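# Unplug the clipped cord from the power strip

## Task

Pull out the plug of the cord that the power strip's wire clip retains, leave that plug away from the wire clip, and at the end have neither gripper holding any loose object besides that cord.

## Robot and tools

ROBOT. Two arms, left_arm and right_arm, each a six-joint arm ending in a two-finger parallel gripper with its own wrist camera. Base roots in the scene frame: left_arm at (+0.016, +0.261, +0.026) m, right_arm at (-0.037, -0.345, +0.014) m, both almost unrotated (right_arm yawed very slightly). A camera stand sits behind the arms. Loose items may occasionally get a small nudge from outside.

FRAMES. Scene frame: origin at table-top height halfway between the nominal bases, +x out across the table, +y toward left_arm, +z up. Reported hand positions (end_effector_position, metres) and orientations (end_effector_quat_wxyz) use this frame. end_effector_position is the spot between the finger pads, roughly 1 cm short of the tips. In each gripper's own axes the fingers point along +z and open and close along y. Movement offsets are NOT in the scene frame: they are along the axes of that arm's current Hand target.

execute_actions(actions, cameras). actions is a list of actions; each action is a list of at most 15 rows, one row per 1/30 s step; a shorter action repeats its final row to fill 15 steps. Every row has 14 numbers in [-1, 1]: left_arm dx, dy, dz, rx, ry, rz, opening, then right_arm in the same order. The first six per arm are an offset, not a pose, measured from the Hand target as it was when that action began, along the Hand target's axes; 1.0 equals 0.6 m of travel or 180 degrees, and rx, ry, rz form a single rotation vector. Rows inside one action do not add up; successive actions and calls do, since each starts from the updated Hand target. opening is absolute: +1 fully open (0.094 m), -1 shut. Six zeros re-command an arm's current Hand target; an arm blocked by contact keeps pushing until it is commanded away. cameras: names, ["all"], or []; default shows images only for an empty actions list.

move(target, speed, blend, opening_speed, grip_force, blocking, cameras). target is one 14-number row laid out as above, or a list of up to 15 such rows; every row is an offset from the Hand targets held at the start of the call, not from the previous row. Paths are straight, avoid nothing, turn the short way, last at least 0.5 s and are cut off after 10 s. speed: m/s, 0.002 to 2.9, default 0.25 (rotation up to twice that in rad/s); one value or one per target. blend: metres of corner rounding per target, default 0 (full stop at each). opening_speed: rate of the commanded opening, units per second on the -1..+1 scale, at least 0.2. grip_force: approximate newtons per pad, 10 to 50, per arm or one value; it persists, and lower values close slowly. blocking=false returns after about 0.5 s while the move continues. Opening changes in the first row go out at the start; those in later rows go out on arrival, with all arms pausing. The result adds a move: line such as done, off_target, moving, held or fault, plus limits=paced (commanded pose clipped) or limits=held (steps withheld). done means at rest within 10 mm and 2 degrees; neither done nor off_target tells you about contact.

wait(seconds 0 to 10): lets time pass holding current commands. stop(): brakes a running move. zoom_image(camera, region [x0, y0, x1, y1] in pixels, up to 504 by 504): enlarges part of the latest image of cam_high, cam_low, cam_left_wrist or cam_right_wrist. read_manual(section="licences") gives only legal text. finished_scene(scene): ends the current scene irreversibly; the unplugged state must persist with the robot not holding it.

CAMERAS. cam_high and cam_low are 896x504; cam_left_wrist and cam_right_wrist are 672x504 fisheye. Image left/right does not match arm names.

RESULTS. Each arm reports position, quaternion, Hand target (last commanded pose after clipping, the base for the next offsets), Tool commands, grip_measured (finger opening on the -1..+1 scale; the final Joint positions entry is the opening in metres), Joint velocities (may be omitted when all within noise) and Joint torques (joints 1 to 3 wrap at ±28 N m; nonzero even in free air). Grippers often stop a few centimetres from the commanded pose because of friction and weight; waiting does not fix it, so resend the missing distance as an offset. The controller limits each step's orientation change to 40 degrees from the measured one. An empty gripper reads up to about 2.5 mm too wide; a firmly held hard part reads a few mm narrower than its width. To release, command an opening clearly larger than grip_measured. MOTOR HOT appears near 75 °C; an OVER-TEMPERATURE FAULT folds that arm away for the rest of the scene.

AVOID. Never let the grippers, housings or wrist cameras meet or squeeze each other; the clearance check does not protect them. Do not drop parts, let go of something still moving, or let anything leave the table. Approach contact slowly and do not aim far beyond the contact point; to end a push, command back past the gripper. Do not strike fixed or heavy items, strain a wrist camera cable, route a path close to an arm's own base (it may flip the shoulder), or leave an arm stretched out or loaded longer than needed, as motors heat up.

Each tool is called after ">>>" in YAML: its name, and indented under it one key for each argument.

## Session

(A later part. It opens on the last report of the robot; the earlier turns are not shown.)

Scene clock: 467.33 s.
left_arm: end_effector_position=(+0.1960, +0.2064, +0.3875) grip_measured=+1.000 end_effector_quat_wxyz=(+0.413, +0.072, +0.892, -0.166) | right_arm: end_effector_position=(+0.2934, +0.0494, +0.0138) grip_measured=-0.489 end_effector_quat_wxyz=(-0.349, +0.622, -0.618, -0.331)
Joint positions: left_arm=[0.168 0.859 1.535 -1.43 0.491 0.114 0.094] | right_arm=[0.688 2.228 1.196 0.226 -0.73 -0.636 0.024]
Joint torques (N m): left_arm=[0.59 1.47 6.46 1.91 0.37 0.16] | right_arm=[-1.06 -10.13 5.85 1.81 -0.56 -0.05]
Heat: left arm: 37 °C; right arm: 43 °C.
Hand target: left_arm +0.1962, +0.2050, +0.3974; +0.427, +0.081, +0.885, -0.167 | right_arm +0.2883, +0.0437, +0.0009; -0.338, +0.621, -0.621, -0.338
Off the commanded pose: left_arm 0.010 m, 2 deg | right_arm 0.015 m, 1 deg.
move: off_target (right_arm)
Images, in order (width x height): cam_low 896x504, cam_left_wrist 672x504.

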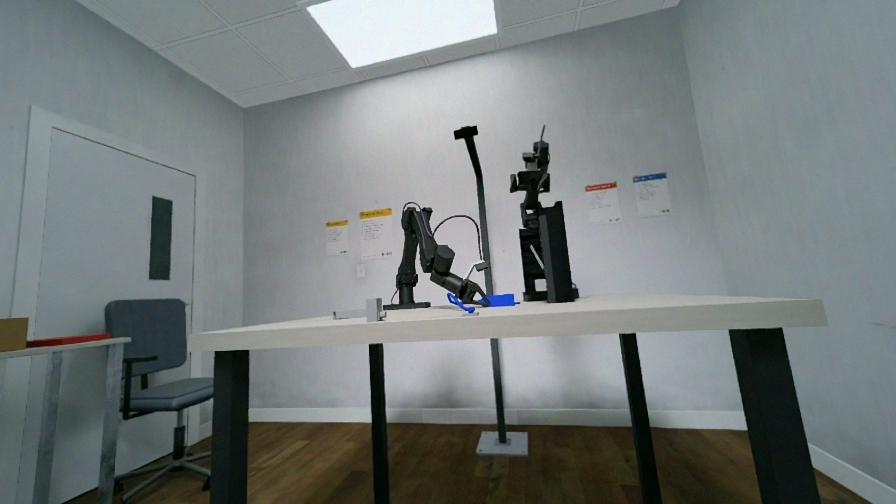

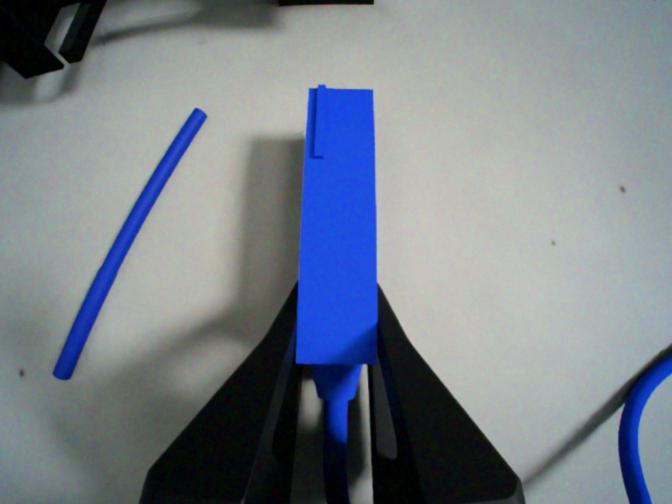

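>>> move:
  target: [0,0,0,0,0,0,1,-0.0084,0,-0.0054,0,0,0,-0.7]
  speed: 0.05

>>> move:
  target: [0,0,0,0,0,0,1,0,0,0,0,0,0,0.0]
  opening_speed: 0.5
  cameras: ["cam_left_wrist","cam_low"]

>>> zoom_image:
  camera: "cam_low"
  region: [440, 250, 560, 330]

Scene clock: 475.70 s.
left_arm: end_effector_position=(+0.1960, +0.2064, +0.3875) grip_measured=+1.000 end_effector_quat_wxyz=(+0.413, +0.072, +0.892, -0.166) | right_arm: end_effector_position=(+0.2934, +0.0494, +0.0138) grip_measured=-0.489 end_effector_quat_wxyz=(-0.349, +0.622, -0.618, -0.331)
Joint positions: left_arm=[0.168 0.859 1.535 -1.43 0.491 0.114 0.094] | right_arm=[0.688 2.228 1.196 0.226 -0.73 -0.636 0.024]
Joint torques (N m): left_arm=[0.57 1.46 6.42 1.92 0.36 0.15] | right_arm=[-0.91 -11.41 6.08 1.67 -0.58 -0.04]
Heat: left arm: 37 °C; right arm: 43 °C.
Hand target: left_arm +0.1962, +0.2050, +0.3974; +0.427, +0.081, +0.885, -0.167 | right_arm +0.2883, +0.0437, +0.0069; -0.338, +0.621, -0.621, -0.338
Off the commanded pose: left_arm 0.010 m, 2 deg | right_arm 0.010 m, 1 deg.
move: done

Scene clock: 477.30 s.
left_arm: end_effector_position=(+0.1960, +0.2064, +0.3875) grip_measured=+1.000 end_effector_quat_wxyz=(+0.413, +0.072, +0.892, -0.166) | right_arm: end_effector_position=(+0.2929, +0.0495, +0.0140) grip_measured=-0.002 end_effector_quat_wxyz=(-0.348, +0.622, -0.618, -0.332)
Joint positions: left_arm=[0.168 0.859 1.535 -1.43 0.491 0.114 0.094] | right_arm=[0.688 2.228 1.196 0.226 -0.732 -0.636 0.047]
Joint torques (N m): left_arm=[0.59 1.5 6.43 1.91 0.36 0.16] | right_arm=[-0.84 -11.58 5.85 1.63 -0.53 -0.07]
Heat: left arm: 37 °C; right arm: 43 °C.
Hand target: left_arm +0.1962, +0.2050, +0.3974; +0.427, +0.081, +0.885, -0.167 | right_arm +0.2883, +0.0438, +0.0069; -0.338, +0.621, -0.621, -0.338
Off the commanded pose: left_arm 0.010 m, 2 deg | right_arm 0.010 m, 1 deg.
move: done
Images, in order (width x height): cam_low 896x504, cam_left_wrist 672x504.

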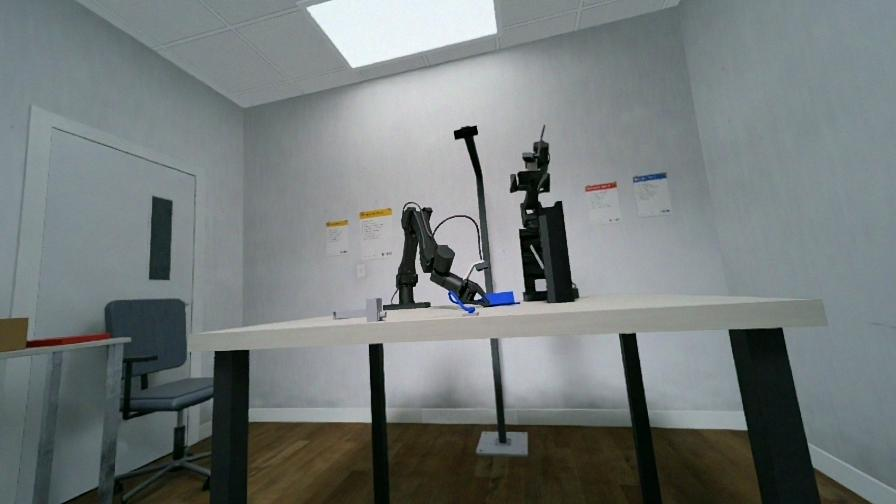

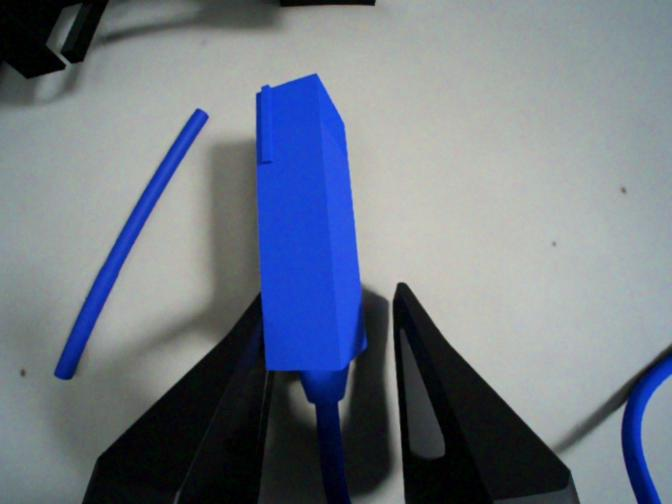

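Scaled by 4.200 from the camera's 896x504 image, which has a finer 1280x720 frame.

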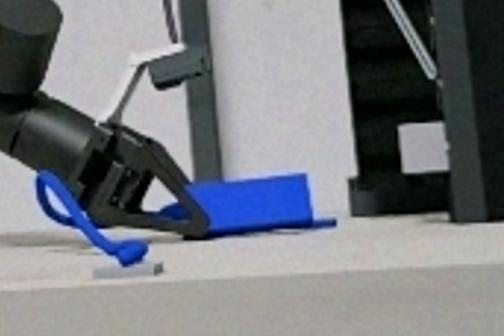

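>>> move:
  target: [0,0,0,0,0,0,1,0,0,0,0,0,0,0.7]
  opening_speed: 0.4
  cameras: ["cam_left_wrist","cam_low"]

>>> zoom_image:
  camera: "cam_low"
  region: [440, 250, 560, 330]

Scene clock: 484.00 s.
left_arm: end_effector_position=(+0.1960, +0.2064, +0.3875) grip_measured=+1.000 end_effector_quat_wxyz=(+0.413, +0.072, +0.892, -0.166) | right_arm: end_effector_position=(+0.2929, +0.0495, +0.0140) grip_measured=+0.698 end_effector_quat_wxyz=(-0.348, +0.622, -0.618, -0.332)
Joint positions: left_arm=[0.168 0.859 1.535 -1.43 0.491 0.114 0.094] | right_arm=[0.688 2.228 1.196 0.226 -0.732 -0.636 0.08]
Joint torques (N m): left_arm=[0.61 1.51 6.45 1.92 0.37 0.15] | right_arm=[-0.83 -11.34 6.17 1.64 -0.53 -0.03]
Heat: left arm: 37 °C; right arm: 44 °C.
Hand target: left_arm +0.1962, +0.2050, +0.3974; +0.427, +0.081, +0.885, -0.167 | right_arm +0.2883, +0.0438, +0.0069; -0.338, +0.621, -0.621, -0.338
Off the commanded pose: left_arm 0.010 m, 2 deg | right_arm 0.010 m, 1 deg.
move: done
Images, in order (width x height): cam_low 896x504, cam_left_wrist 672x504.

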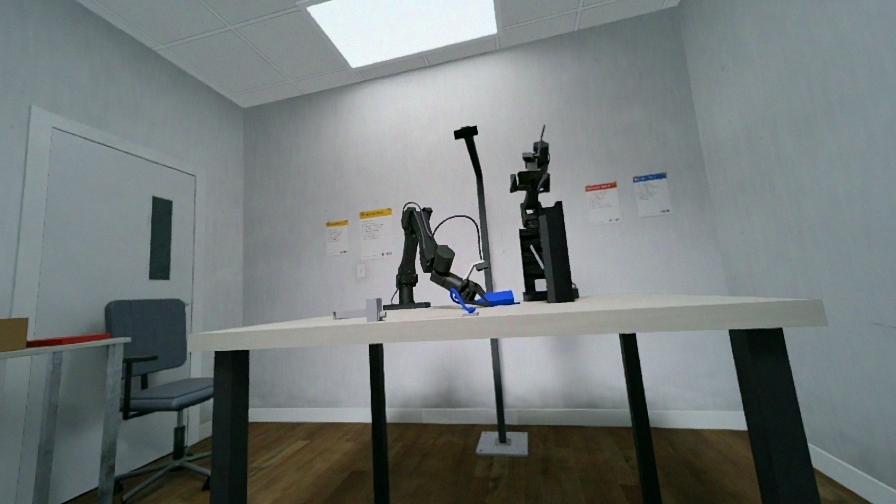

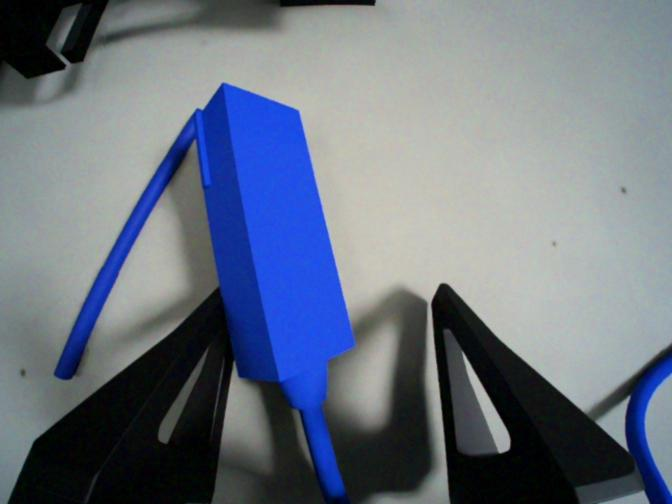

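Scaled by 4.200 from the camera's 896x504 image, which has a finer 1280x720 frame.

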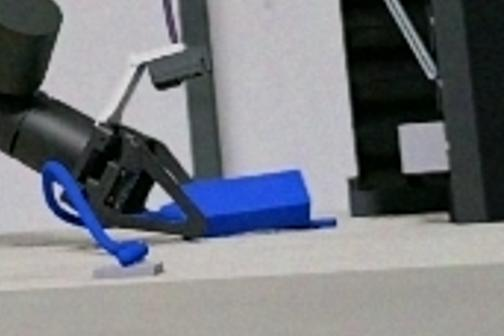

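>>> move:
  target: [0,0,0,0,0,0,1,0,-0.02,-0.15,0,0,0,0.9]
  speed: 0.08
  cameras: ["cam_left_wrist","cam_low","cam_high"]

>>> zoom_image:
  camera: "cam_low"
  region: [440, 250, 560, 330]

Scene clock: 493.93 s.
left_arm: end_effector_position=(+0.1960, +0.2064, +0.3875) grip_measured=+1.000 end_effector_quat_wxyz=(+0.413, +0.072, +0.892, -0.166) | right_arm: end_effector_position=(+0.3066, -0.0290, +0.0481) grip_measured=+0.898 end_effector_quat_wxyz=(-0.338, +0.620, -0.627, -0.328)
Joint positions: left_arm=[0.168 0.859 1.535 -1.43 0.491 0.114 0.094] | right_arm=[0.504 2.059 1.138 -0.055 -0.834 -0.838 0.089]
Joint torques (N m): left_arm=[0.62 1.48 6.45 1.91 0.37 0.15] | right_arm=[-0.8 -13.14 6.58 1.28 -0.76 -0.09]
Heat: left arm: 37 °C; right arm: 44 °C.
Hand target: left_arm +0.1962, +0.2050, +0.3974; +0.427, +0.081, +0.885, -0.167 | right_arm +0.3003, -0.0318, +0.0559; -0.338, +0.621, -0.621, -0.338
Off the commanded pose: left_arm 0.010 m, 2 deg | right_arm 0.010 m, 1 deg.
move: done
Images, in order (width x height): cam_high 896x504, cam_low 896x504, cam_left_wrist 672x504.

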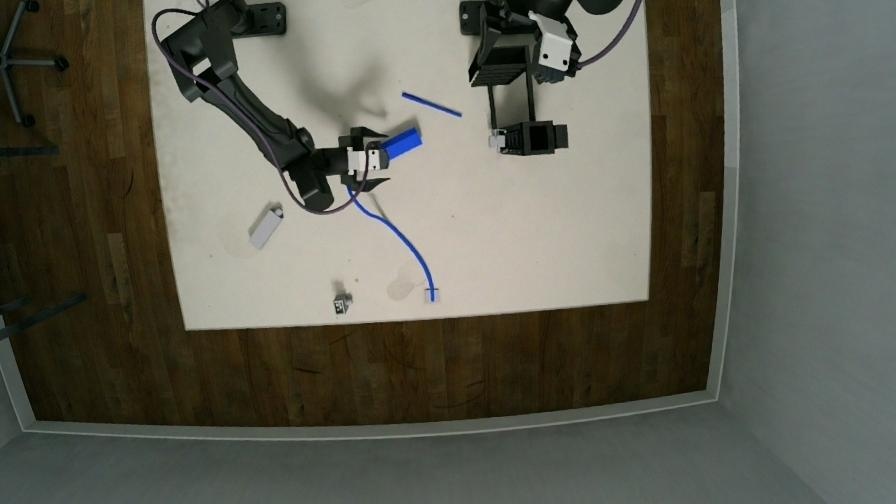

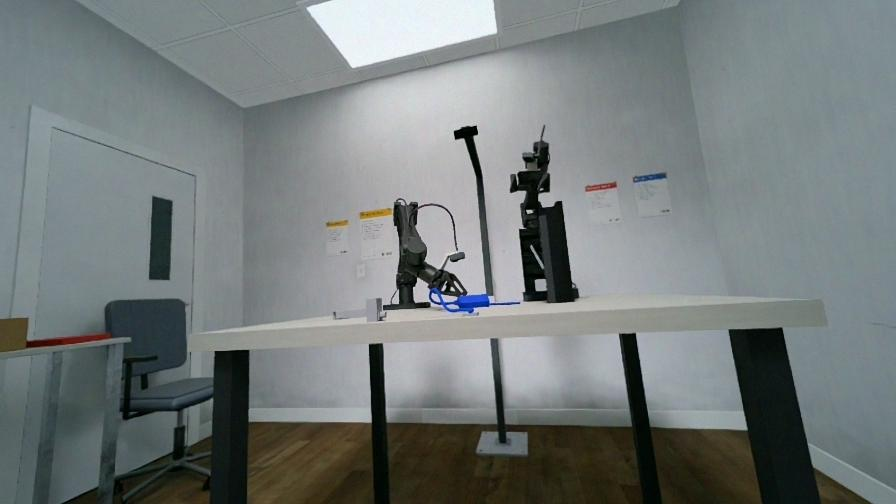

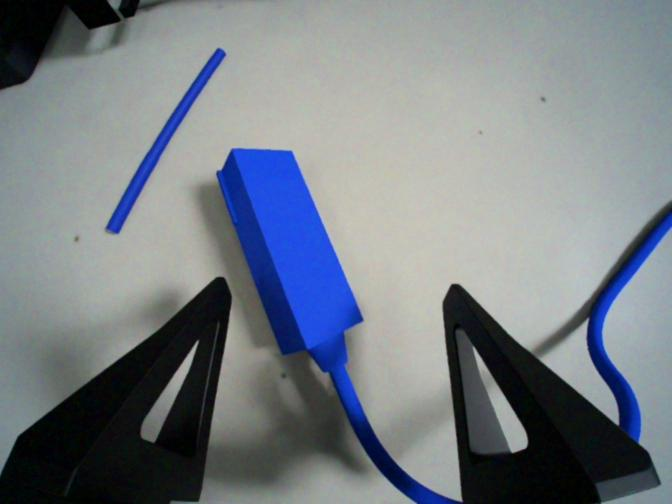

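Scaled by 4.200 from the camera's 896x504 image, which has a finer 1280x720 frame.

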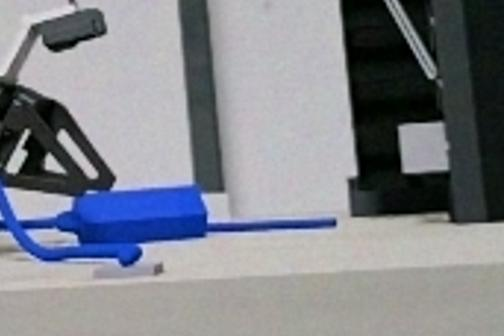

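>>> finished_scene:
  scene: 1

The scene is finished: the task was done.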